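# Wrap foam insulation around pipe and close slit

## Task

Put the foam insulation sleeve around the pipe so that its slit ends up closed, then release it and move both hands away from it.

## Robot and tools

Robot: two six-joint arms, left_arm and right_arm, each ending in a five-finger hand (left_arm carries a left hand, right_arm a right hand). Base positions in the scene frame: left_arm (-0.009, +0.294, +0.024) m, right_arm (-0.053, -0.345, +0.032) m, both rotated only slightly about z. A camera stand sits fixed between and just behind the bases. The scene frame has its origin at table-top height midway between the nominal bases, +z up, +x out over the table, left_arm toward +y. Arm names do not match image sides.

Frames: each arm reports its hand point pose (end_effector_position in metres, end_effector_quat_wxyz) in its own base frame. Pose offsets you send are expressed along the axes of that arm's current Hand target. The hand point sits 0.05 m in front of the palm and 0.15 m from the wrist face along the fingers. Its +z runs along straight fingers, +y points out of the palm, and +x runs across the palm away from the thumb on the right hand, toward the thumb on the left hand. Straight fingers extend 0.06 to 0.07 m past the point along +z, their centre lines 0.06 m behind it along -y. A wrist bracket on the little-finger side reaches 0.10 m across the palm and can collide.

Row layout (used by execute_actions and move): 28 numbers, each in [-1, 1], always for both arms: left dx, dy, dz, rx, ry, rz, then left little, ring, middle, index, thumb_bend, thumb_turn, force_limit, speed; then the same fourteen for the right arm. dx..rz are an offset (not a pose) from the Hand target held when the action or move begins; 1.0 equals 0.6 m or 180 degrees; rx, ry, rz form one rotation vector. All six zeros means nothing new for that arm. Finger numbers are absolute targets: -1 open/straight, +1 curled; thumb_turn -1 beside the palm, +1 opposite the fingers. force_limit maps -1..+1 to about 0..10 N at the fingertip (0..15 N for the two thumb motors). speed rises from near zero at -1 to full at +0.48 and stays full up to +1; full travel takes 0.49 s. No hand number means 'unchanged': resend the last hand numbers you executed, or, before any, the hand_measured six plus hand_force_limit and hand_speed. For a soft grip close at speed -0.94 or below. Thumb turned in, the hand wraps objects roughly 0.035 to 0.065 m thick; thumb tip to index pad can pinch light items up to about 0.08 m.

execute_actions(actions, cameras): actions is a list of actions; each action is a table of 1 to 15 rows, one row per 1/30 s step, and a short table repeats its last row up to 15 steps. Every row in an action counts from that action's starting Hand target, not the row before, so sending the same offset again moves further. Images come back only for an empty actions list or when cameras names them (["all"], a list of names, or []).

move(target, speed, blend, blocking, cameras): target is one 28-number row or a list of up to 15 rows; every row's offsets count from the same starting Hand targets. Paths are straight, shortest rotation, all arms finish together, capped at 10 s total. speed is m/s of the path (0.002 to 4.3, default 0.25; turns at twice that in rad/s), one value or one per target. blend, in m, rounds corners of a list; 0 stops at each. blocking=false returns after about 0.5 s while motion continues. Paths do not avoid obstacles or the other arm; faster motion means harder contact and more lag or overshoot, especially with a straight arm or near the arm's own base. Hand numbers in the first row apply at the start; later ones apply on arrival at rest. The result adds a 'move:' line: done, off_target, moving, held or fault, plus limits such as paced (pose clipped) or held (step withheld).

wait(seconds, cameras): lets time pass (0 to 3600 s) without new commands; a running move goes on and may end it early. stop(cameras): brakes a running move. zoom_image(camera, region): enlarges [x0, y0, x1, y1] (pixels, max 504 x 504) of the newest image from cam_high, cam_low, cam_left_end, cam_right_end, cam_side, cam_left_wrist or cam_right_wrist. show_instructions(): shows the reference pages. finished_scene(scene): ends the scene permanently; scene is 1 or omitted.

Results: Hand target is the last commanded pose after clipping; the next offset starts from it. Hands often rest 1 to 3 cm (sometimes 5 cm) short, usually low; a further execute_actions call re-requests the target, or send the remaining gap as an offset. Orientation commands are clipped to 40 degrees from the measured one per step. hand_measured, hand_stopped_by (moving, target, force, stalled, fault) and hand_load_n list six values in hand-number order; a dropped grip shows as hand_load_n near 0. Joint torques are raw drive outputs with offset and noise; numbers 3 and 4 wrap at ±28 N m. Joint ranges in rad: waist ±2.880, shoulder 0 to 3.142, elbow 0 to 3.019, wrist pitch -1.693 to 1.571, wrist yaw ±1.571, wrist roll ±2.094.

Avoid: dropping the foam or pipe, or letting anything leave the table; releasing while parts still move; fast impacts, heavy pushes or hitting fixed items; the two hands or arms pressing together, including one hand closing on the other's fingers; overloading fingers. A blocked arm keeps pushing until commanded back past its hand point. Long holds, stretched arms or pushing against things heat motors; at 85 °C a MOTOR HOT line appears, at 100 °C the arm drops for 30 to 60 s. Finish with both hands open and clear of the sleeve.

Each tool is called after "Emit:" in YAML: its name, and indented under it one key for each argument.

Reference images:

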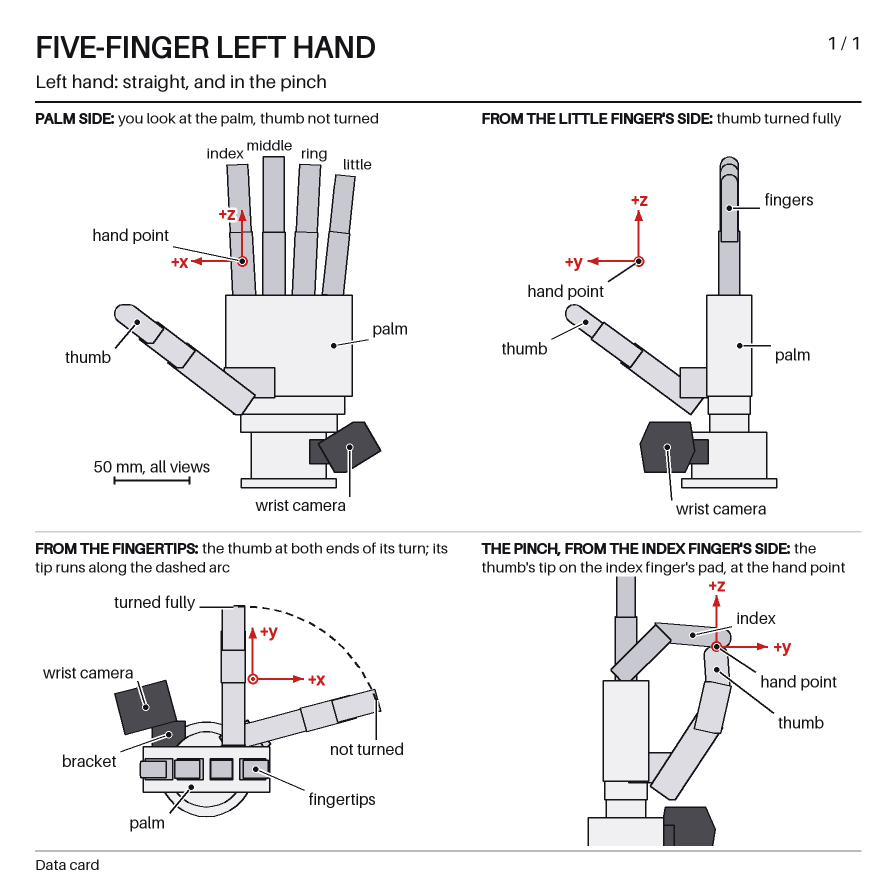

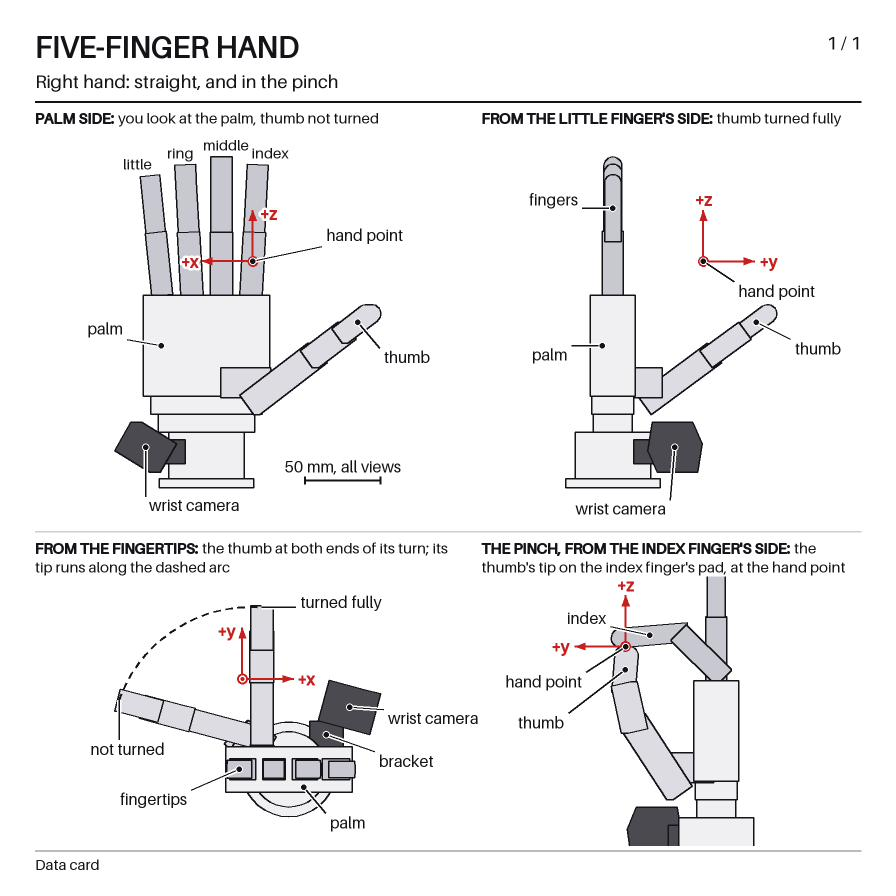

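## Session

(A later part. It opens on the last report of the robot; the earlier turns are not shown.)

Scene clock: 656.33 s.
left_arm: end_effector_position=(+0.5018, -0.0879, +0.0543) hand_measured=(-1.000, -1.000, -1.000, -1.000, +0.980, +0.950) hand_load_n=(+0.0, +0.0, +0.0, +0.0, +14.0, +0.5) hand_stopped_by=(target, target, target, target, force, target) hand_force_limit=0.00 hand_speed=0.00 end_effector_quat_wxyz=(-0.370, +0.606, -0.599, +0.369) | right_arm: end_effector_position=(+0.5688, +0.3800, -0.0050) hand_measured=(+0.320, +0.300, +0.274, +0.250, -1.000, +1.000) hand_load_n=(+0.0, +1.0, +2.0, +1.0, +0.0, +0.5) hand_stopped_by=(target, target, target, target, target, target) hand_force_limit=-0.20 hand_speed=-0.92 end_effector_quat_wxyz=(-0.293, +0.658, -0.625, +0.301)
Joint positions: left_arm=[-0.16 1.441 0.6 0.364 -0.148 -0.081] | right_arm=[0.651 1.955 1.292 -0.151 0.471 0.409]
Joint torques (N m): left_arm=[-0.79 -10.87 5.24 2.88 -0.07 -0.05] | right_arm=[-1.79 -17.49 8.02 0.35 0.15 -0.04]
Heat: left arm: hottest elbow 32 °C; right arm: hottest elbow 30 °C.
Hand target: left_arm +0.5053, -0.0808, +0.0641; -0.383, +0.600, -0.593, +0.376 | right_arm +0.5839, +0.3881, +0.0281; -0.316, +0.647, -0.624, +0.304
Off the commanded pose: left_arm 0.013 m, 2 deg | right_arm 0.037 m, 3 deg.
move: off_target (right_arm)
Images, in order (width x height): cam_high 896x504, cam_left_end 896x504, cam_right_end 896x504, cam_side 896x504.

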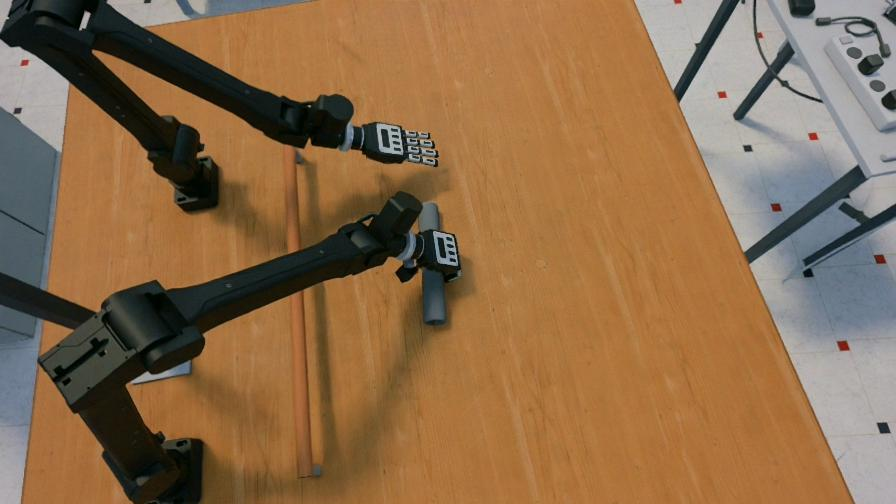

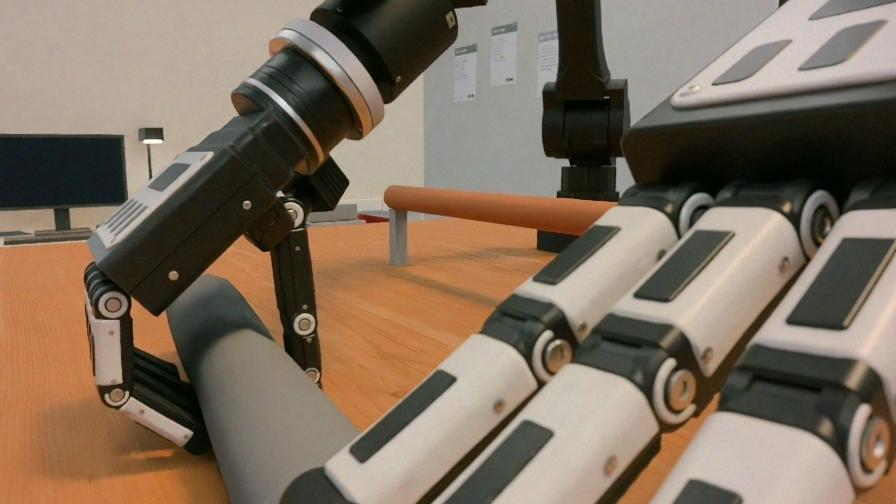

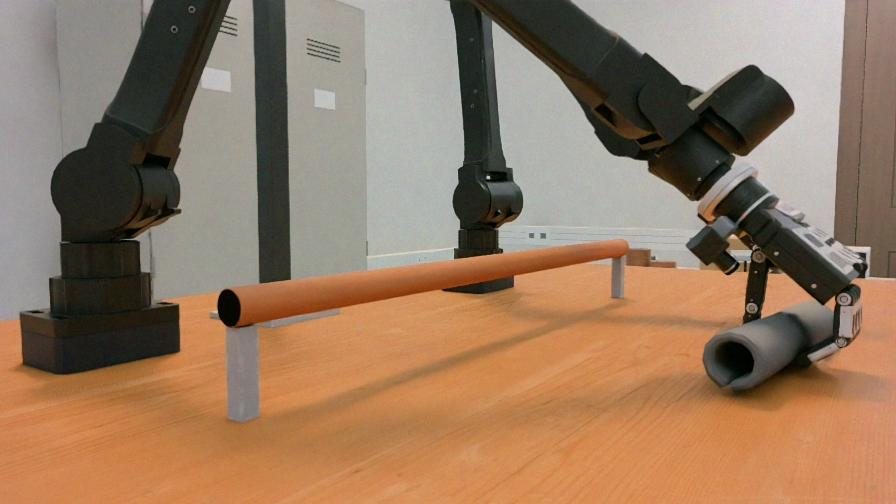

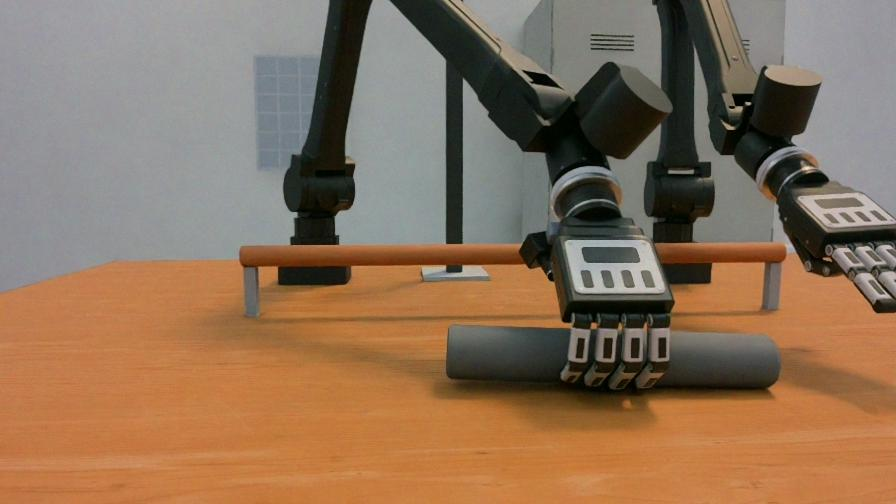

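Emit:
move:
  target: [0,0,0,0,0,0,-1,-1,-1,-1,1,0.95,0,0,0,-0.0394,-0.0308,0,0,0,0.32,0.30,0.275,0.25,-1,1,-0.2,-0.92]
  speed: 0.05
  cameras: ["cam_right_end","cam_high","cam_side"]

Emit:
zoom_image:
  camera: "cam_right_end"
  region: [680, 280, 800, 400]

Scene clock: 657.73 s.
left_arm: end_effector_position=(+0.5018, -0.0879, +0.0543) hand_measured=(-1.000, -1.000, -1.000, -1.000, +0.980, +0.950) hand_load_n=(+0.0, +0.0, +0.0, +0.0, +14.5, +0.5) hand_stopped_by=(target, target, target, target, force, target) hand_force_limit=0.00 hand_speed=0.00 end_effector_quat_wxyz=(-0.370, +0.606, -0.599, +0.369) | right_arm: end_effector_position=(+0.5670, +0.3788, +0.0212) hand_measured=(+0.320, +0.300, +0.274, +0.250, -1.000, +1.000) hand_load_n=(+0.0, +1.0, +1.5, +1.0, +0.0, +0.5) hand_stopped_by=(target, target, target, target, target, target) hand_force_limit=-0.20 hand_speed=-0.92 end_effector_quat_wxyz=(-0.289, +0.660, -0.625, +0.300)
Joint positions: left_arm=[-0.16 1.441 0.6 0.364 -0.148 -0.081] | right_arm=[0.651 1.912 1.312 -0.222 0.471 0.409]
Joint torques (N m): left_arm=[-0.85 -10.46 5.26 2.96 -0.07 -0.04] | right_arm=[-1.38 -18.14 8.66 0.58 0.16 -0.02]
Heat: left arm: hottest elbow 32 °C; right arm: hottest elbow 30 °C.
Hand target: left_arm +0.5053, -0.0808, +0.0641; -0.383, +0.600, -0.593, +0.376 | right_arm +0.5839, +0.3881, +0.0580; -0.316, +0.647, -0.624, +0.304
Off the commanded pose: left_arm 0.013 m, 2 deg | right_arm 0.042 m, 3 deg.
move: off_target (right_arm)
Images, in order (width x height): cam_high 896x504, cam_right_end 896x504, cam_side 896x504.

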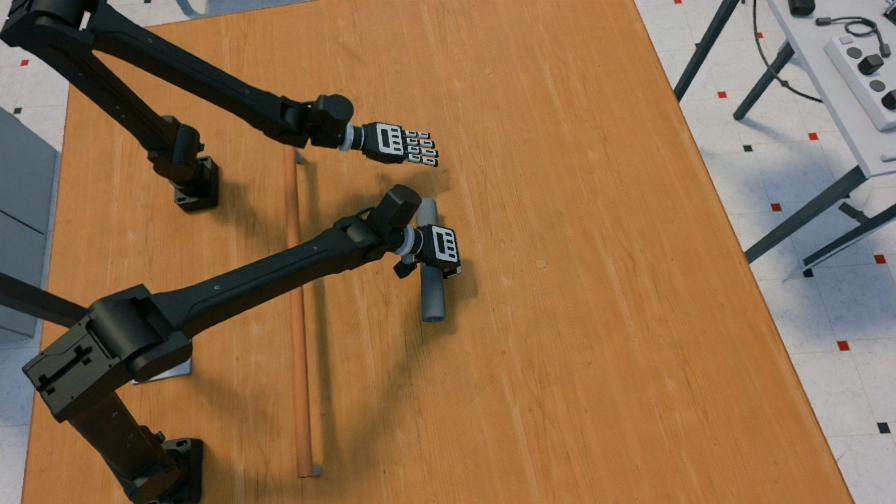

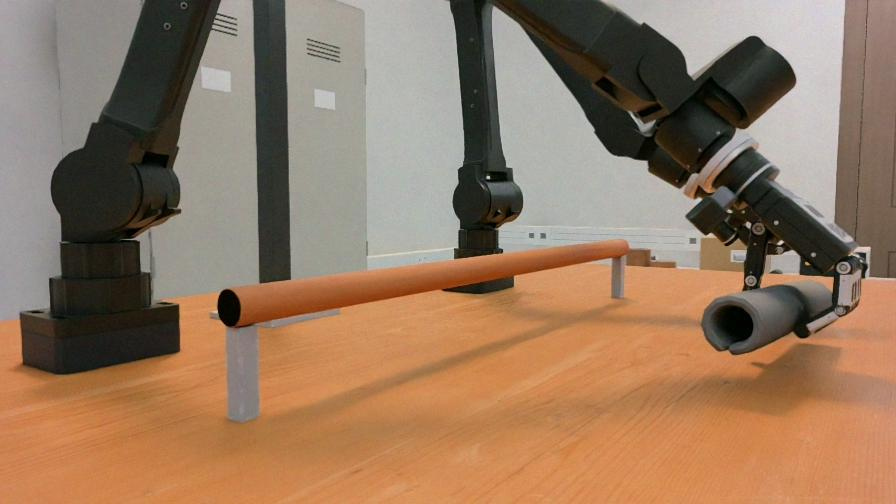

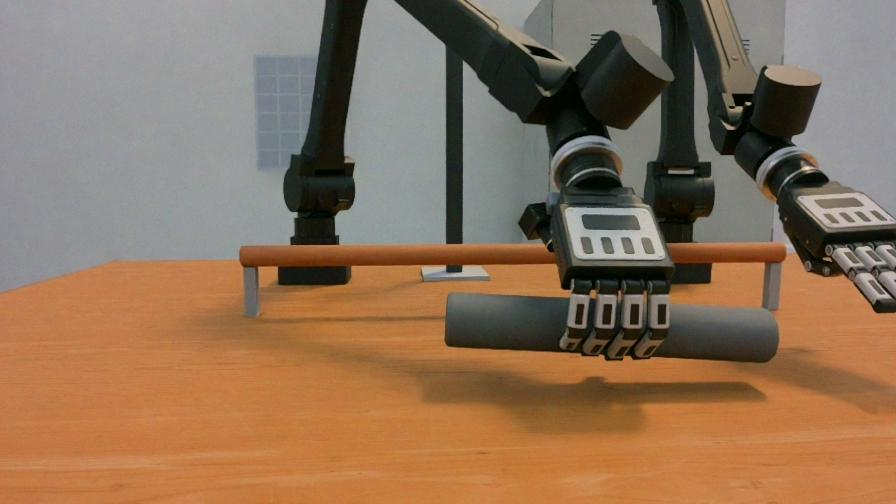

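Scaled by 4.200.

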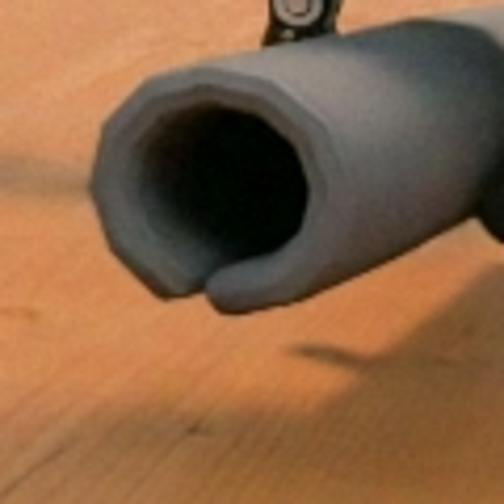

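Emit:
move:
  target: [0,0,0,0,0,0,-1,-1,-1,-1,1,0.95,0,0,0,-0.1577,-0.1232,0.0006,-0.0103,0.0131,0.32,0.30,0.275,0.25,-1,1,-0.2,-0.92]
  speed: 0.1
  cameras: ["cam_right_end","cam_high","cam_side"]

Emit:
zoom_image:
  camera: "cam_right_end"
  region: [660, 180, 800, 320]

Scene clock: 660.23 s.
left_arm: end_effector_position=(+0.5018, -0.0879, +0.0543) hand_measured=(-1.000, -1.000, -1.000, -1.000, +0.980, +0.950) hand_load_n=(+0.0, +0.0, +0.0, -0.5, +14.5, +0.5) hand_stopped_by=(target, target, target, target, force, target) hand_force_limit=0.00 hand_speed=0.00 end_effector_quat_wxyz=(-0.370, +0.606, -0.599, +0.369) | right_arm: end_effector_position=(+0.5685, +0.3856, +0.1401) hand_measured=(+0.320, +0.300, +0.274, +0.250, -1.000, +1.000) hand_load_n=(+0.0, +1.0, +1.5, +1.0, +0.0, +0.0) hand_stopped_by=(target, target, target, target, target, target) hand_force_limit=-0.20 hand_speed=-0.92 end_effector_quat_wxyz=(-0.306, +0.657, -0.628, +0.284)
Joint positions: left_arm=[-0.16 1.441 0.6 0.364 -0.148 -0.081] | right_arm=[0.646 1.774 1.448 -0.474 0.433 0.423]
Joint torques (N m): left_arm=[-0.73 -10.52 5.31 2.95 -0.04 -0.04] | right_arm=[-2.37 -16.15 9.47 0.68 0.13 0.13]
Heat: left arm: hottest elbow 32 °C; right arm: hottest elbow 30 °C.
Hand target: left_arm +0.5053, -0.0808, +0.0641; -0.383, +0.600, -0.593, +0.376 | right_arm +0.5839, +0.3880, +0.1781; -0.332, +0.638, -0.632, +0.288
Off the commanded pose: left_arm 0.013 m, 2 deg | right_arm 0.041 m, 4 deg.
move: off_target (right_arm)
Images, in order (width x height): cam_high 896x504, cam_right_end 896x504, cam_side 896x504.

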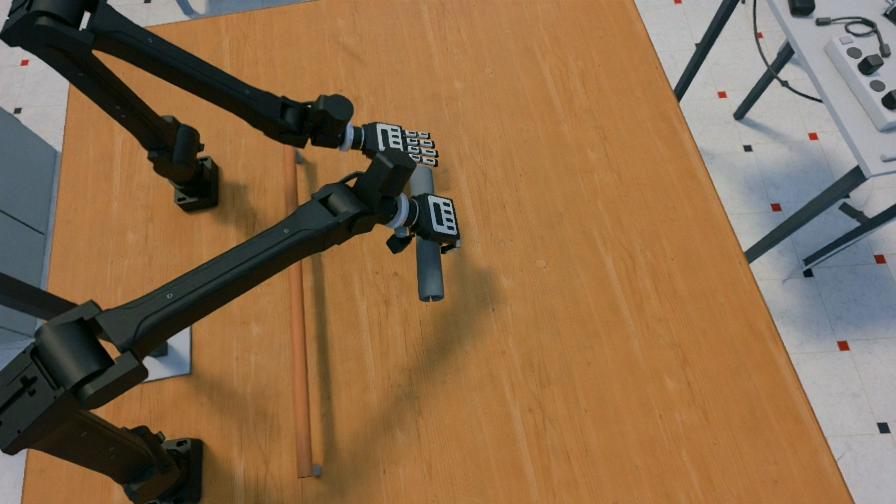

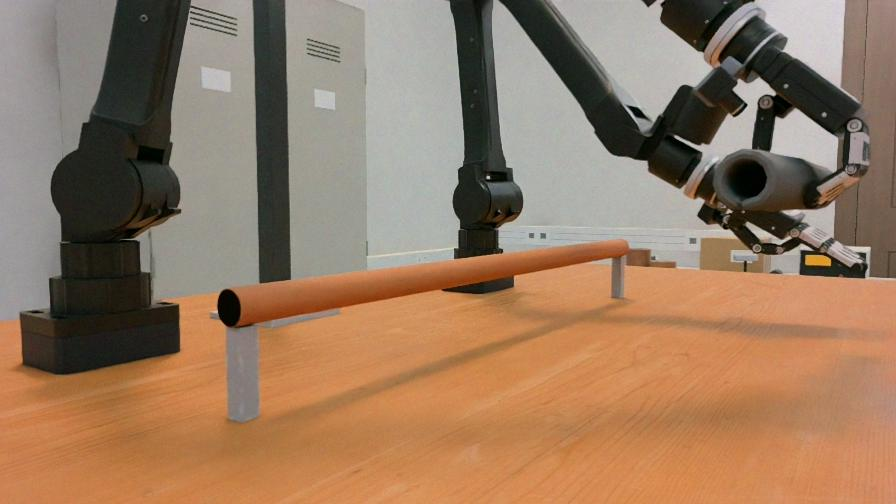

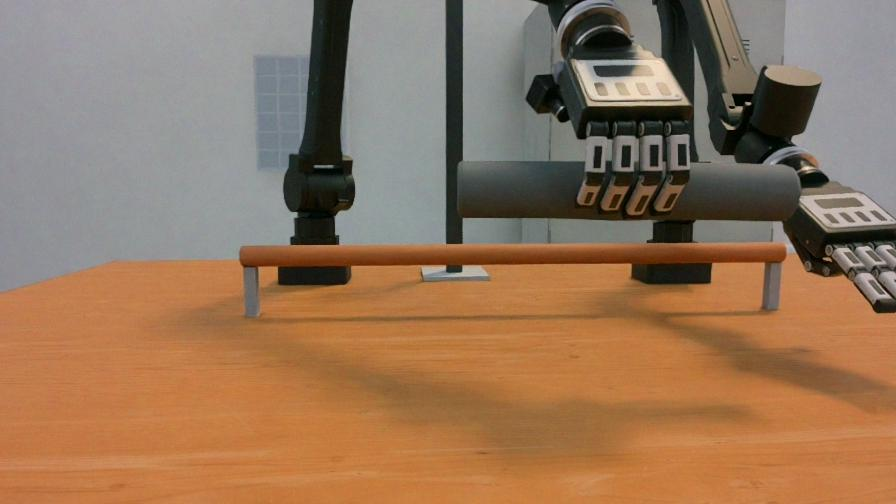

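Scaled by 3.600.

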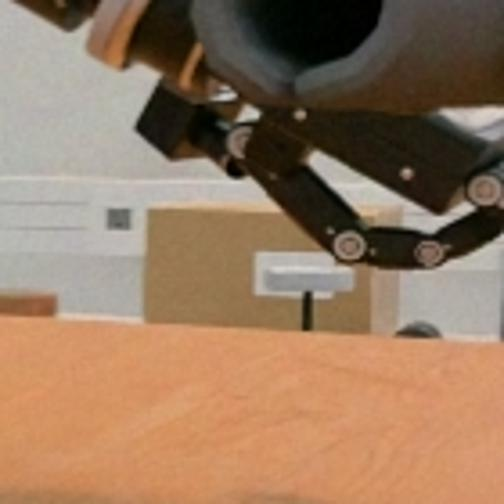

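Emit:
move:
  target: [0,0,0,0,0,0,-1,-1,-1,-1,1,0.95,0,0,0.1546,0.2877,-0.3827,0,0,0,0.32,0.30,0.275,0.25,-1,1,-0.2,-0.92]
  speed: 0.12
  cameras: ["cam_right_end","cam_high","cam_side","cam_left_end"]

Scene clock: 663.77 s.
left_arm: end_effector_position=(+0.5018, -0.0879, +0.0543) hand_measured=(-1.000, -1.000, -1.000, -1.000, +0.980, +0.950) hand_load_n=(+0.0, +0.0, +0.0, +0.0, +14.5, +0.5) hand_stopped_by=(target, target, target, target, force, target) hand_force_limit=0.00 hand_speed=0.00 end_effector_quat_wxyz=(-0.370, +0.606, -0.599, +0.369) | right_arm: end_effector_position=(+0.3032, +0.2814, +0.1697) hand_measured=(+0.320, +0.300, +0.274, +0.250, -1.000, +1.000) hand_load_n=(+0.0, +1.0, +2.0, +1.5, +0.0, +0.0) hand_stopped_by=(target, target, target, target, target, target) hand_force_limit=-0.20 hand_speed=-0.92 end_effector_quat_wxyz=(-0.324, +0.641, -0.632, +0.290)
Joint positions: left_arm=[-0.16 1.441 0.6 0.364 -0.148 -0.081] | right_arm=[0.904 1.044 0.782 -0.612 0.624 0.657]
Joint torques (N m): left_arm=[-0.56 -10.87 5.3 2.92 -0.06 -0.04] | right_arm=[-0.5 -6.48 7.31 0.64 0.47 0.1]
Heat: left arm: hottest elbow 32 °C; right arm: hottest elbow 30 °C.
Hand target: left_arm +0.5053, -0.0808, +0.0641; -0.383, +0.600, -0.593, +0.376 | right_arm +0.3003, +0.2848, +0.1782; -0.333, +0.638, -0.632, +0.288
Off the commanded pose: left_arm 0.013 m, 2 deg | right_arm 0.009 m, 1 deg.
move: done
Images, in order (width x height): cam_high 896x504, cam_left_end 896x504, cam_right_end 896x504, cam_side 896x504.

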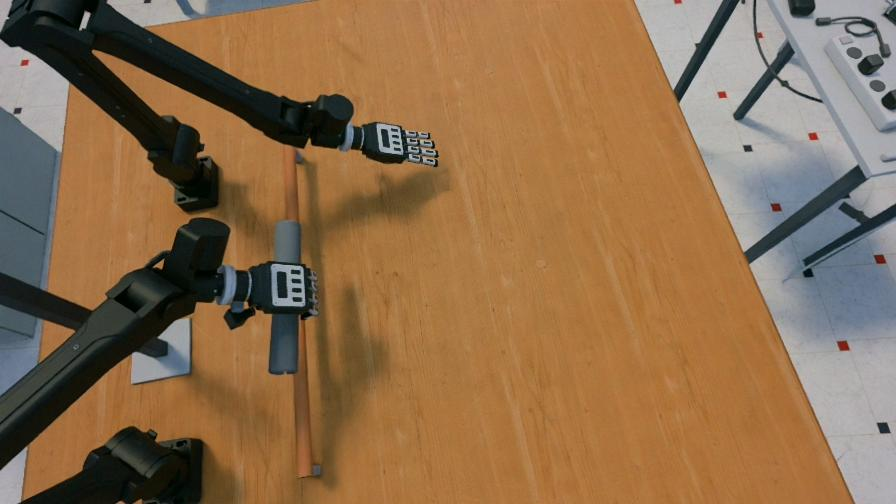

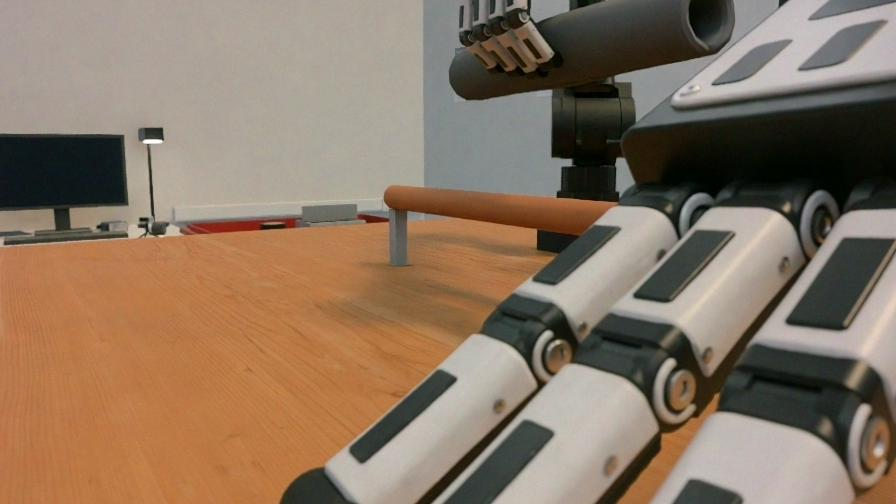

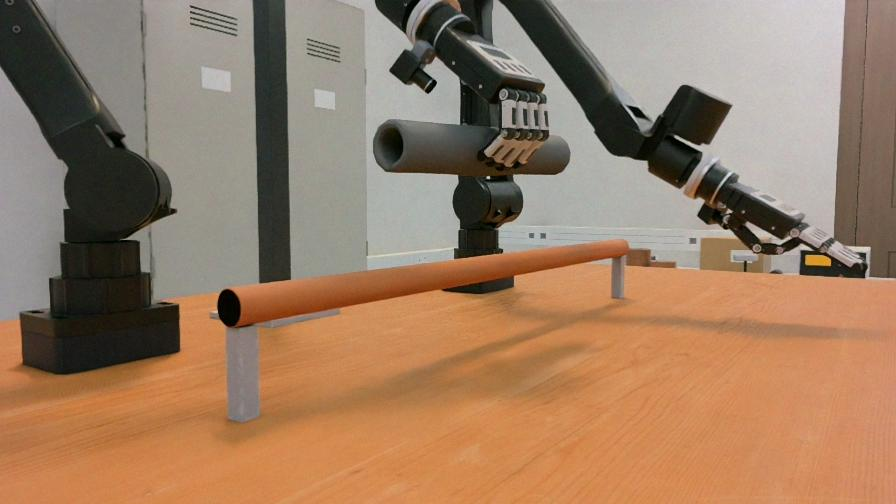

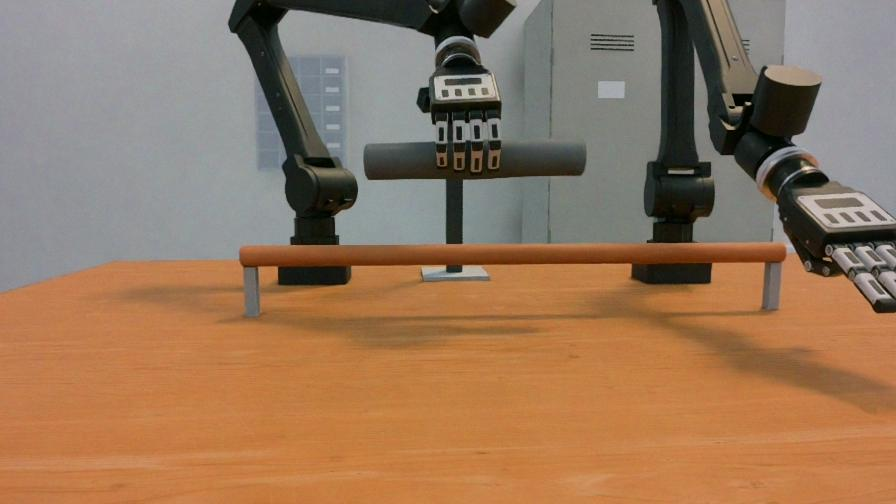

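Emit:
zoom_image:
  camera: "cam_right_end"
  region: [340, 80, 460, 200]

Emit:
zoom_image:
  camera: "cam_left_end"
  region: [620, 0, 760, 100]

Emit:
zoom_image:
  camera: "cam_high"
  region: [220, 200, 360, 400]

Scaled by 4.200.

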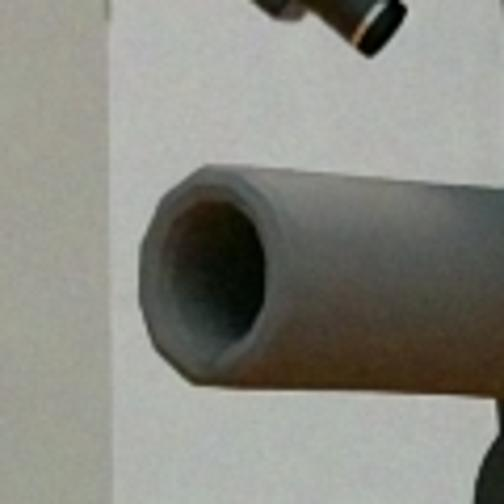

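Scaled by 3.600.

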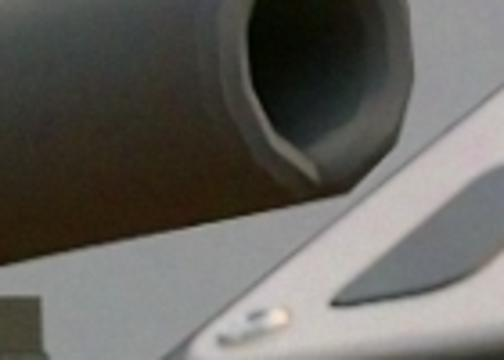

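Scaled by 2.520.

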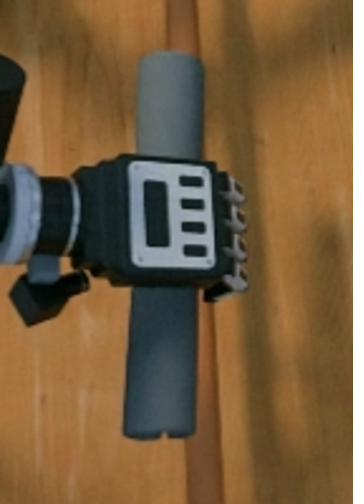

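Emit:
move:
  target: [0,0,0,0,0,0,-1,-1,-1,-1,1,0.95,0,0,0.0035,0.08,0.0327,-0.0011,-0.0162,-0.0126,0.32,0.30,0.275,0.25,-1,1,-0.2,-0.92]
  speed: 0.08
  cameras: ["cam_right_end","cam_high","cam_side"]

Emit:
zoom_image:
  camera: "cam_right_end"
  region: [330, 100, 530, 300]

Emit:
zoom_image:
  camera: "cam_high"
  region: [220, 200, 360, 400]

Scene clock: 665.63 s.
left_arm: end_effector_position=(+0.5018, -0.0879, +0.0543) hand_measured=(-1.000, -1.000, -1.000, -1.000, +0.980, +0.950) hand_load_n=(+0.0, -0.5, +0.0, +0.0, +14.0, +0.5) hand_stopped_by=(target, target, target, target, force, target) hand_force_limit=0.00 hand_speed=0.00 end_effector_quat_wxyz=(-0.370, +0.606, -0.599, +0.369) | right_arm: end_effector_position=(+0.2864, +0.2760, +0.1202) hand_measured=(+0.320, +0.300, +0.274, +0.250, -1.000, +1.000) hand_load_n=(+0.0, +1.0, +2.0, +1.0, +0.5, +0.0) hand_stopped_by=(target, target, target, target, target, target) hand_force_limit=-0.20 hand_speed=-0.92 end_effector_quat_wxyz=(-0.327, +0.658, -0.618, +0.280)
Joint positions: left_arm=[-0.16 1.441 0.6 0.364 -0.148 -0.081] | right_arm=[0.918 1.043 0.647 -0.468 0.598 0.63]
Joint torques (N m): left_arm=[-0.79 -10.7 5.34 2.84 -0.07 -0.04] | right_arm=[-0.32 -5.83 6.98 1.59 0.23 -0.06]
Heat: left arm: hottest elbow 31 °C; right arm: hottest elbow 30 °C.
Hand target: left_arm +0.5053, -0.0808, +0.0641; -0.383, +0.600, -0.593, +0.376 | right_arm +0.2863, +0.2848, +0.1283; -0.342, +0.658, -0.611, +0.277
Off the commanded pose: left_arm 0.013 m, 2 deg | right_arm 0.012 m, 2 deg.
move: off_target (right_arm)
Images, in order (width x height): cam_high 896x504, cam_right_end 896x504, cam_side 896x504.

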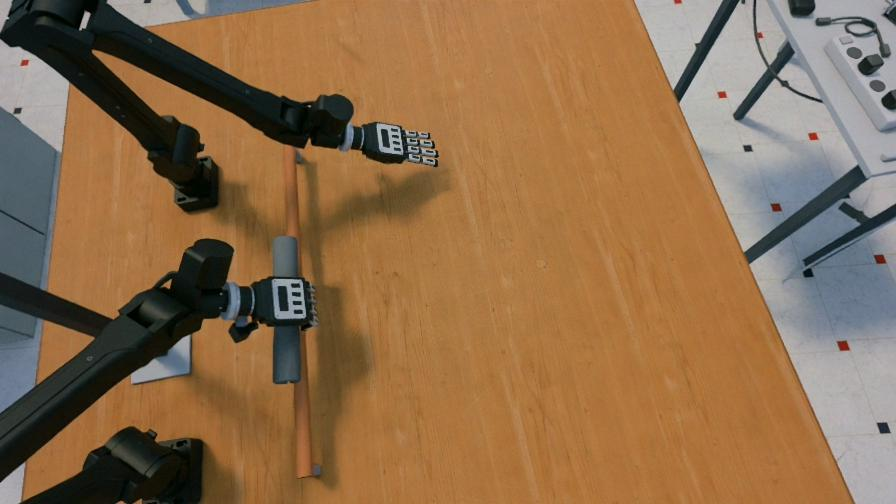

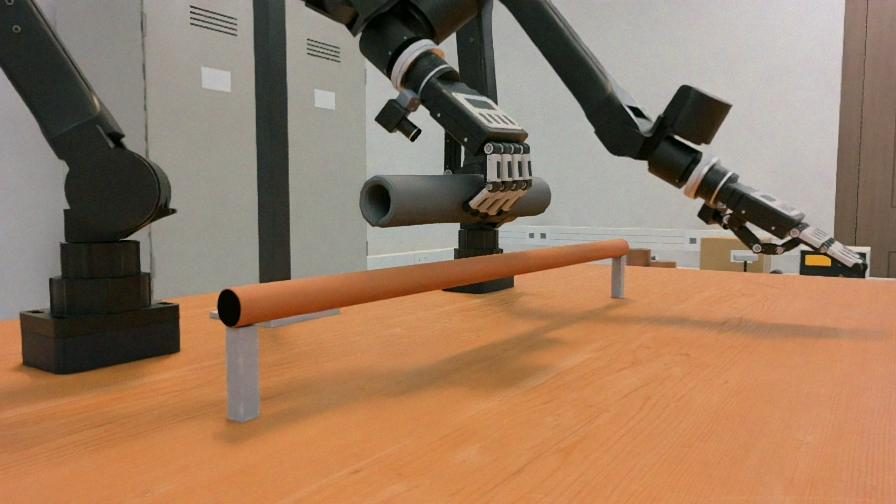

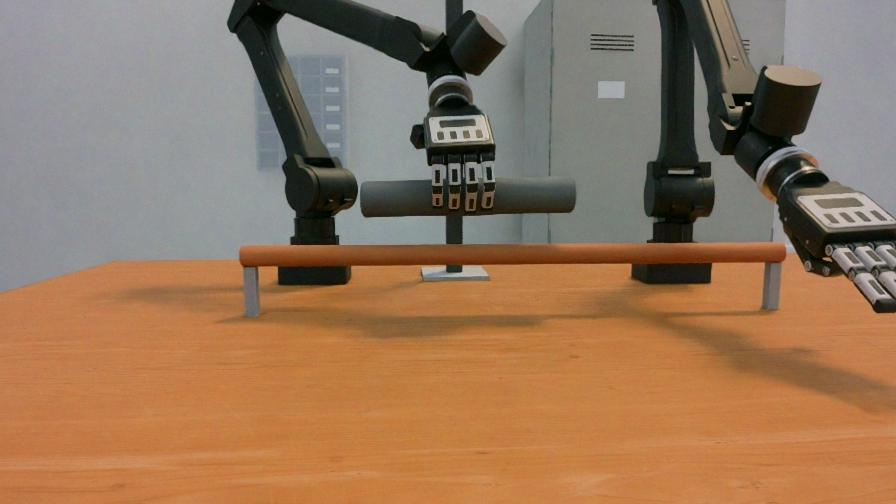

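Scaled by 2.520.

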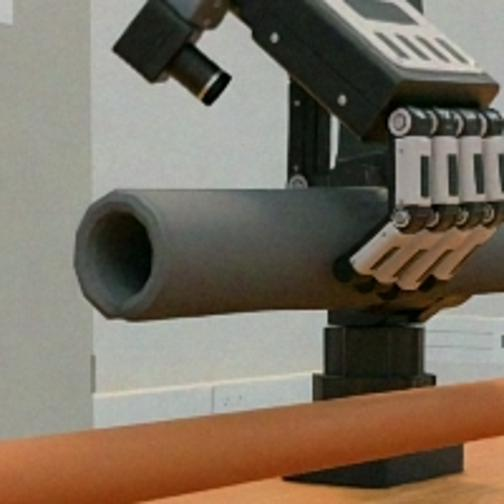

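Scaled by 2.520.

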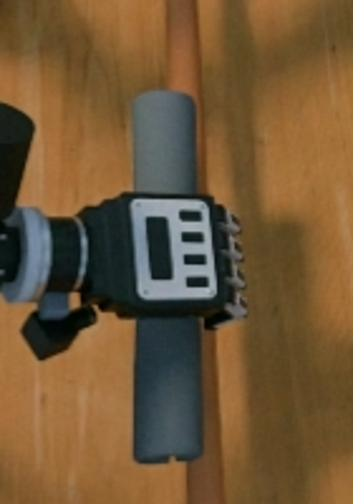

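Emit:
zoom_image:
  camera: "cam_right_end"
  region: [345, 160, 425, 240]

Scaled by 6.300.

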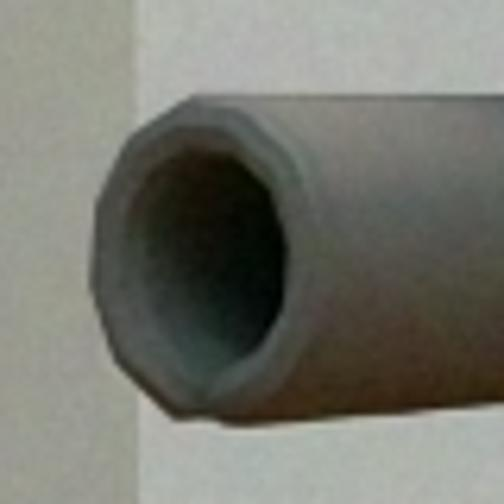

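Emit:
move:
  target: [0,0,0,0,0,0,-1,-1,-1,-1,1,0.95,0,0,0.003,0.0338,0.0325,-0.0011,-0.0061,-0.0111,0.32,0.30,0.275,0.25,-1,1,-0.2,-0.92]
  speed: 0.06
  cameras: ["cam_right_end","cam_high","cam_side","cam_left_end"]

Emit:
zoom_image:
  camera: "cam_high"
  region: [220, 200, 360, 400]

Emit:
zoom_image:
  camera: "cam_side"
  region: [340, 160, 600, 280]

Emit:
zoom_image:
  camera: "cam_right_end"
  region: [320, 180, 420, 280]

Scene clock: 667.57 s.
left_arm: end_effector_position=(+0.5018, -0.0879, +0.0543) hand_measured=(-1.000, -1.000, -1.000, -1.000, +0.980, +0.950) hand_load_n=(+0.0, +0.0, +0.0, +0.0, +14.5, +0.5) hand_stopped_by=(target, target, target, target, force, target) hand_force_limit=0.00 hand_speed=0.00 end_effector_quat_wxyz=(-0.370, +0.606, -0.599, +0.369) | right_arm: end_effector_position=(+0.2847, +0.2806, +0.0972) hand_measured=(+0.320, +0.300, +0.274, +0.250, -1.000, +1.000) hand_load_n=(+0.0, +1.0, +2.0, +1.0, +0.0, +0.5) hand_stopped_by=(target, target, target, target, target, target) hand_force_limit=-0.20 hand_speed=-0.92 end_effector_quat_wxyz=(-0.335, +0.674, -0.598, +0.275)
Joint positions: left_arm=[-0.16 1.441 0.6 0.364 -0.148 -0.081] | right_arm=[0.918 1.075 0.594 -0.354 0.569 0.575]
Joint torques (N m): left_arm=[-0.62 -10.75 5.27 2.96 -0.07 -0.03] | right_arm=[-2.08 -5.01 6.82 1.76 0.17 -0.06]
Heat: left arm: hottest elbow 31 °C; right arm: hottest elbow 30 °C.
Hand target: left_arm +0.5053, -0.0808, +0.0641; -0.383, +0.600, -0.593, +0.376 | right_arm +0.2892, +0.2848, +0.1002; -0.341, +0.672, -0.596, +0.275
Off the commanded pose: left_arm 0.013 m, 2 deg | right_arm 0.007 m, 1 deg.
move: done
Images, in order (width x height): cam_high 896x504, cam_left_end 896x504, cam_right_end 896x504, cam_side 896x504.

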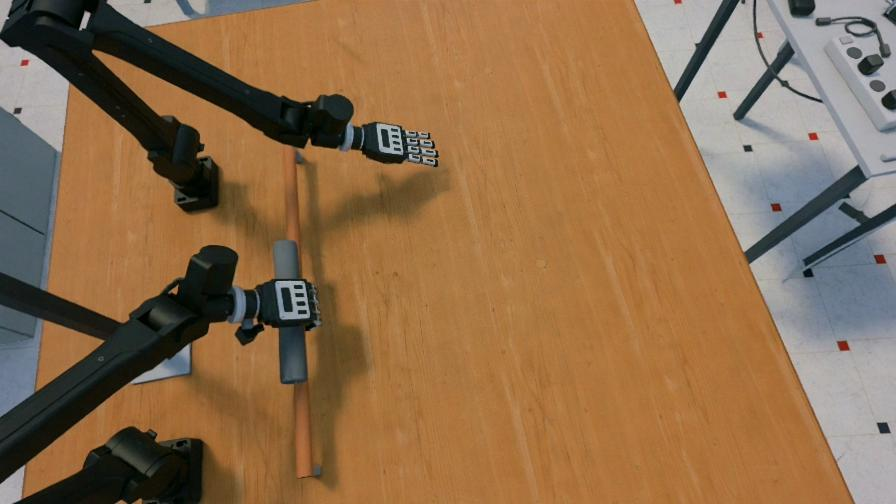

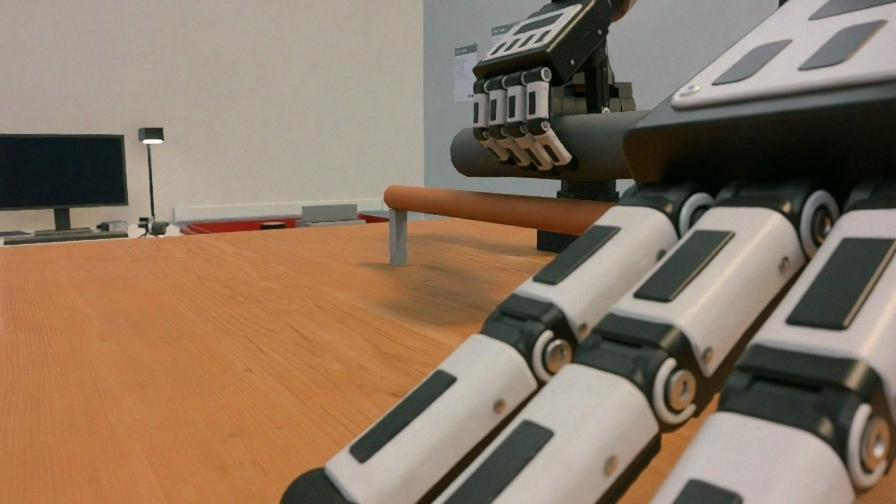

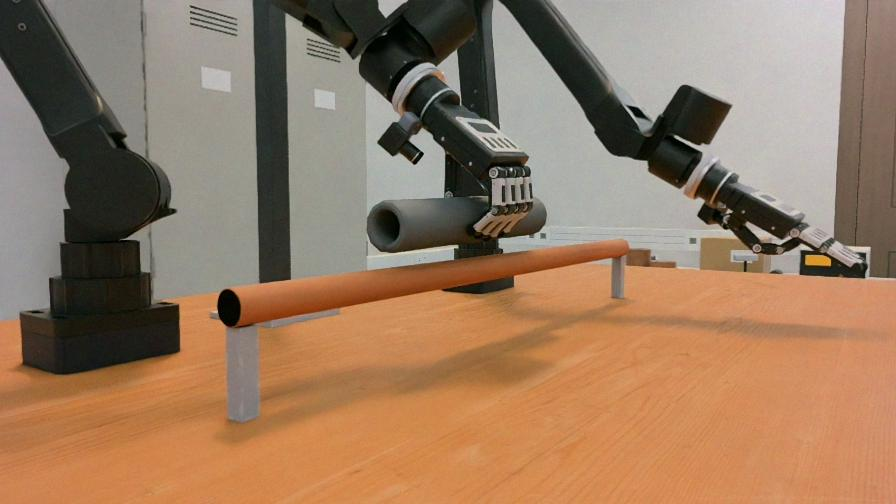

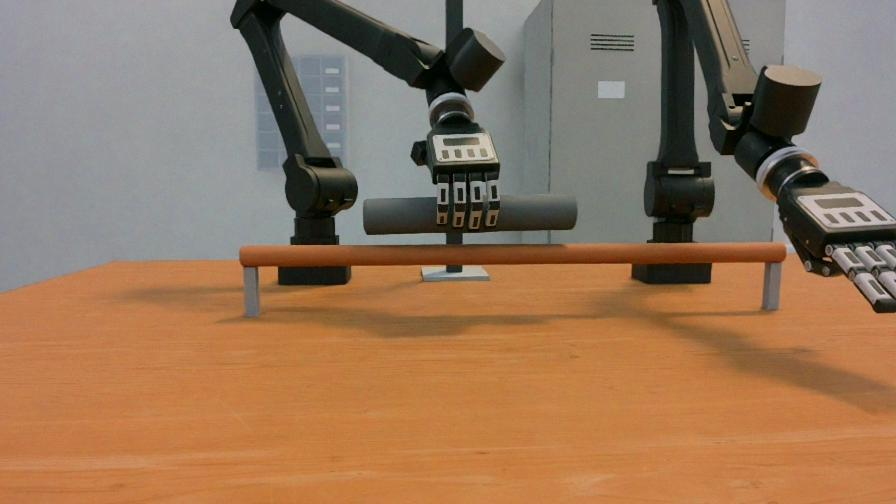

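Scaled by 2.520.

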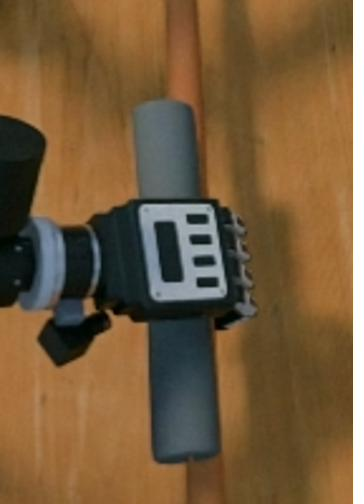

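Scaled by 1.938.

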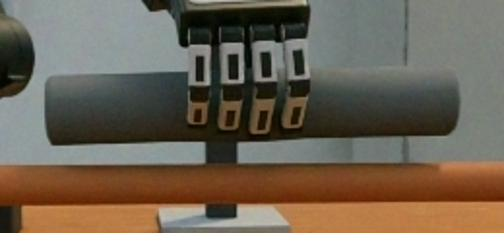

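Scaled by 5.040.

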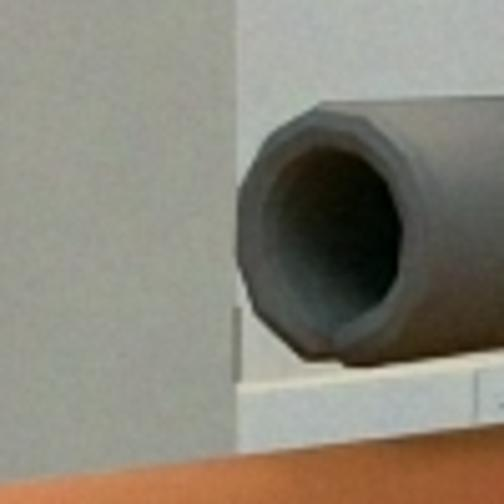

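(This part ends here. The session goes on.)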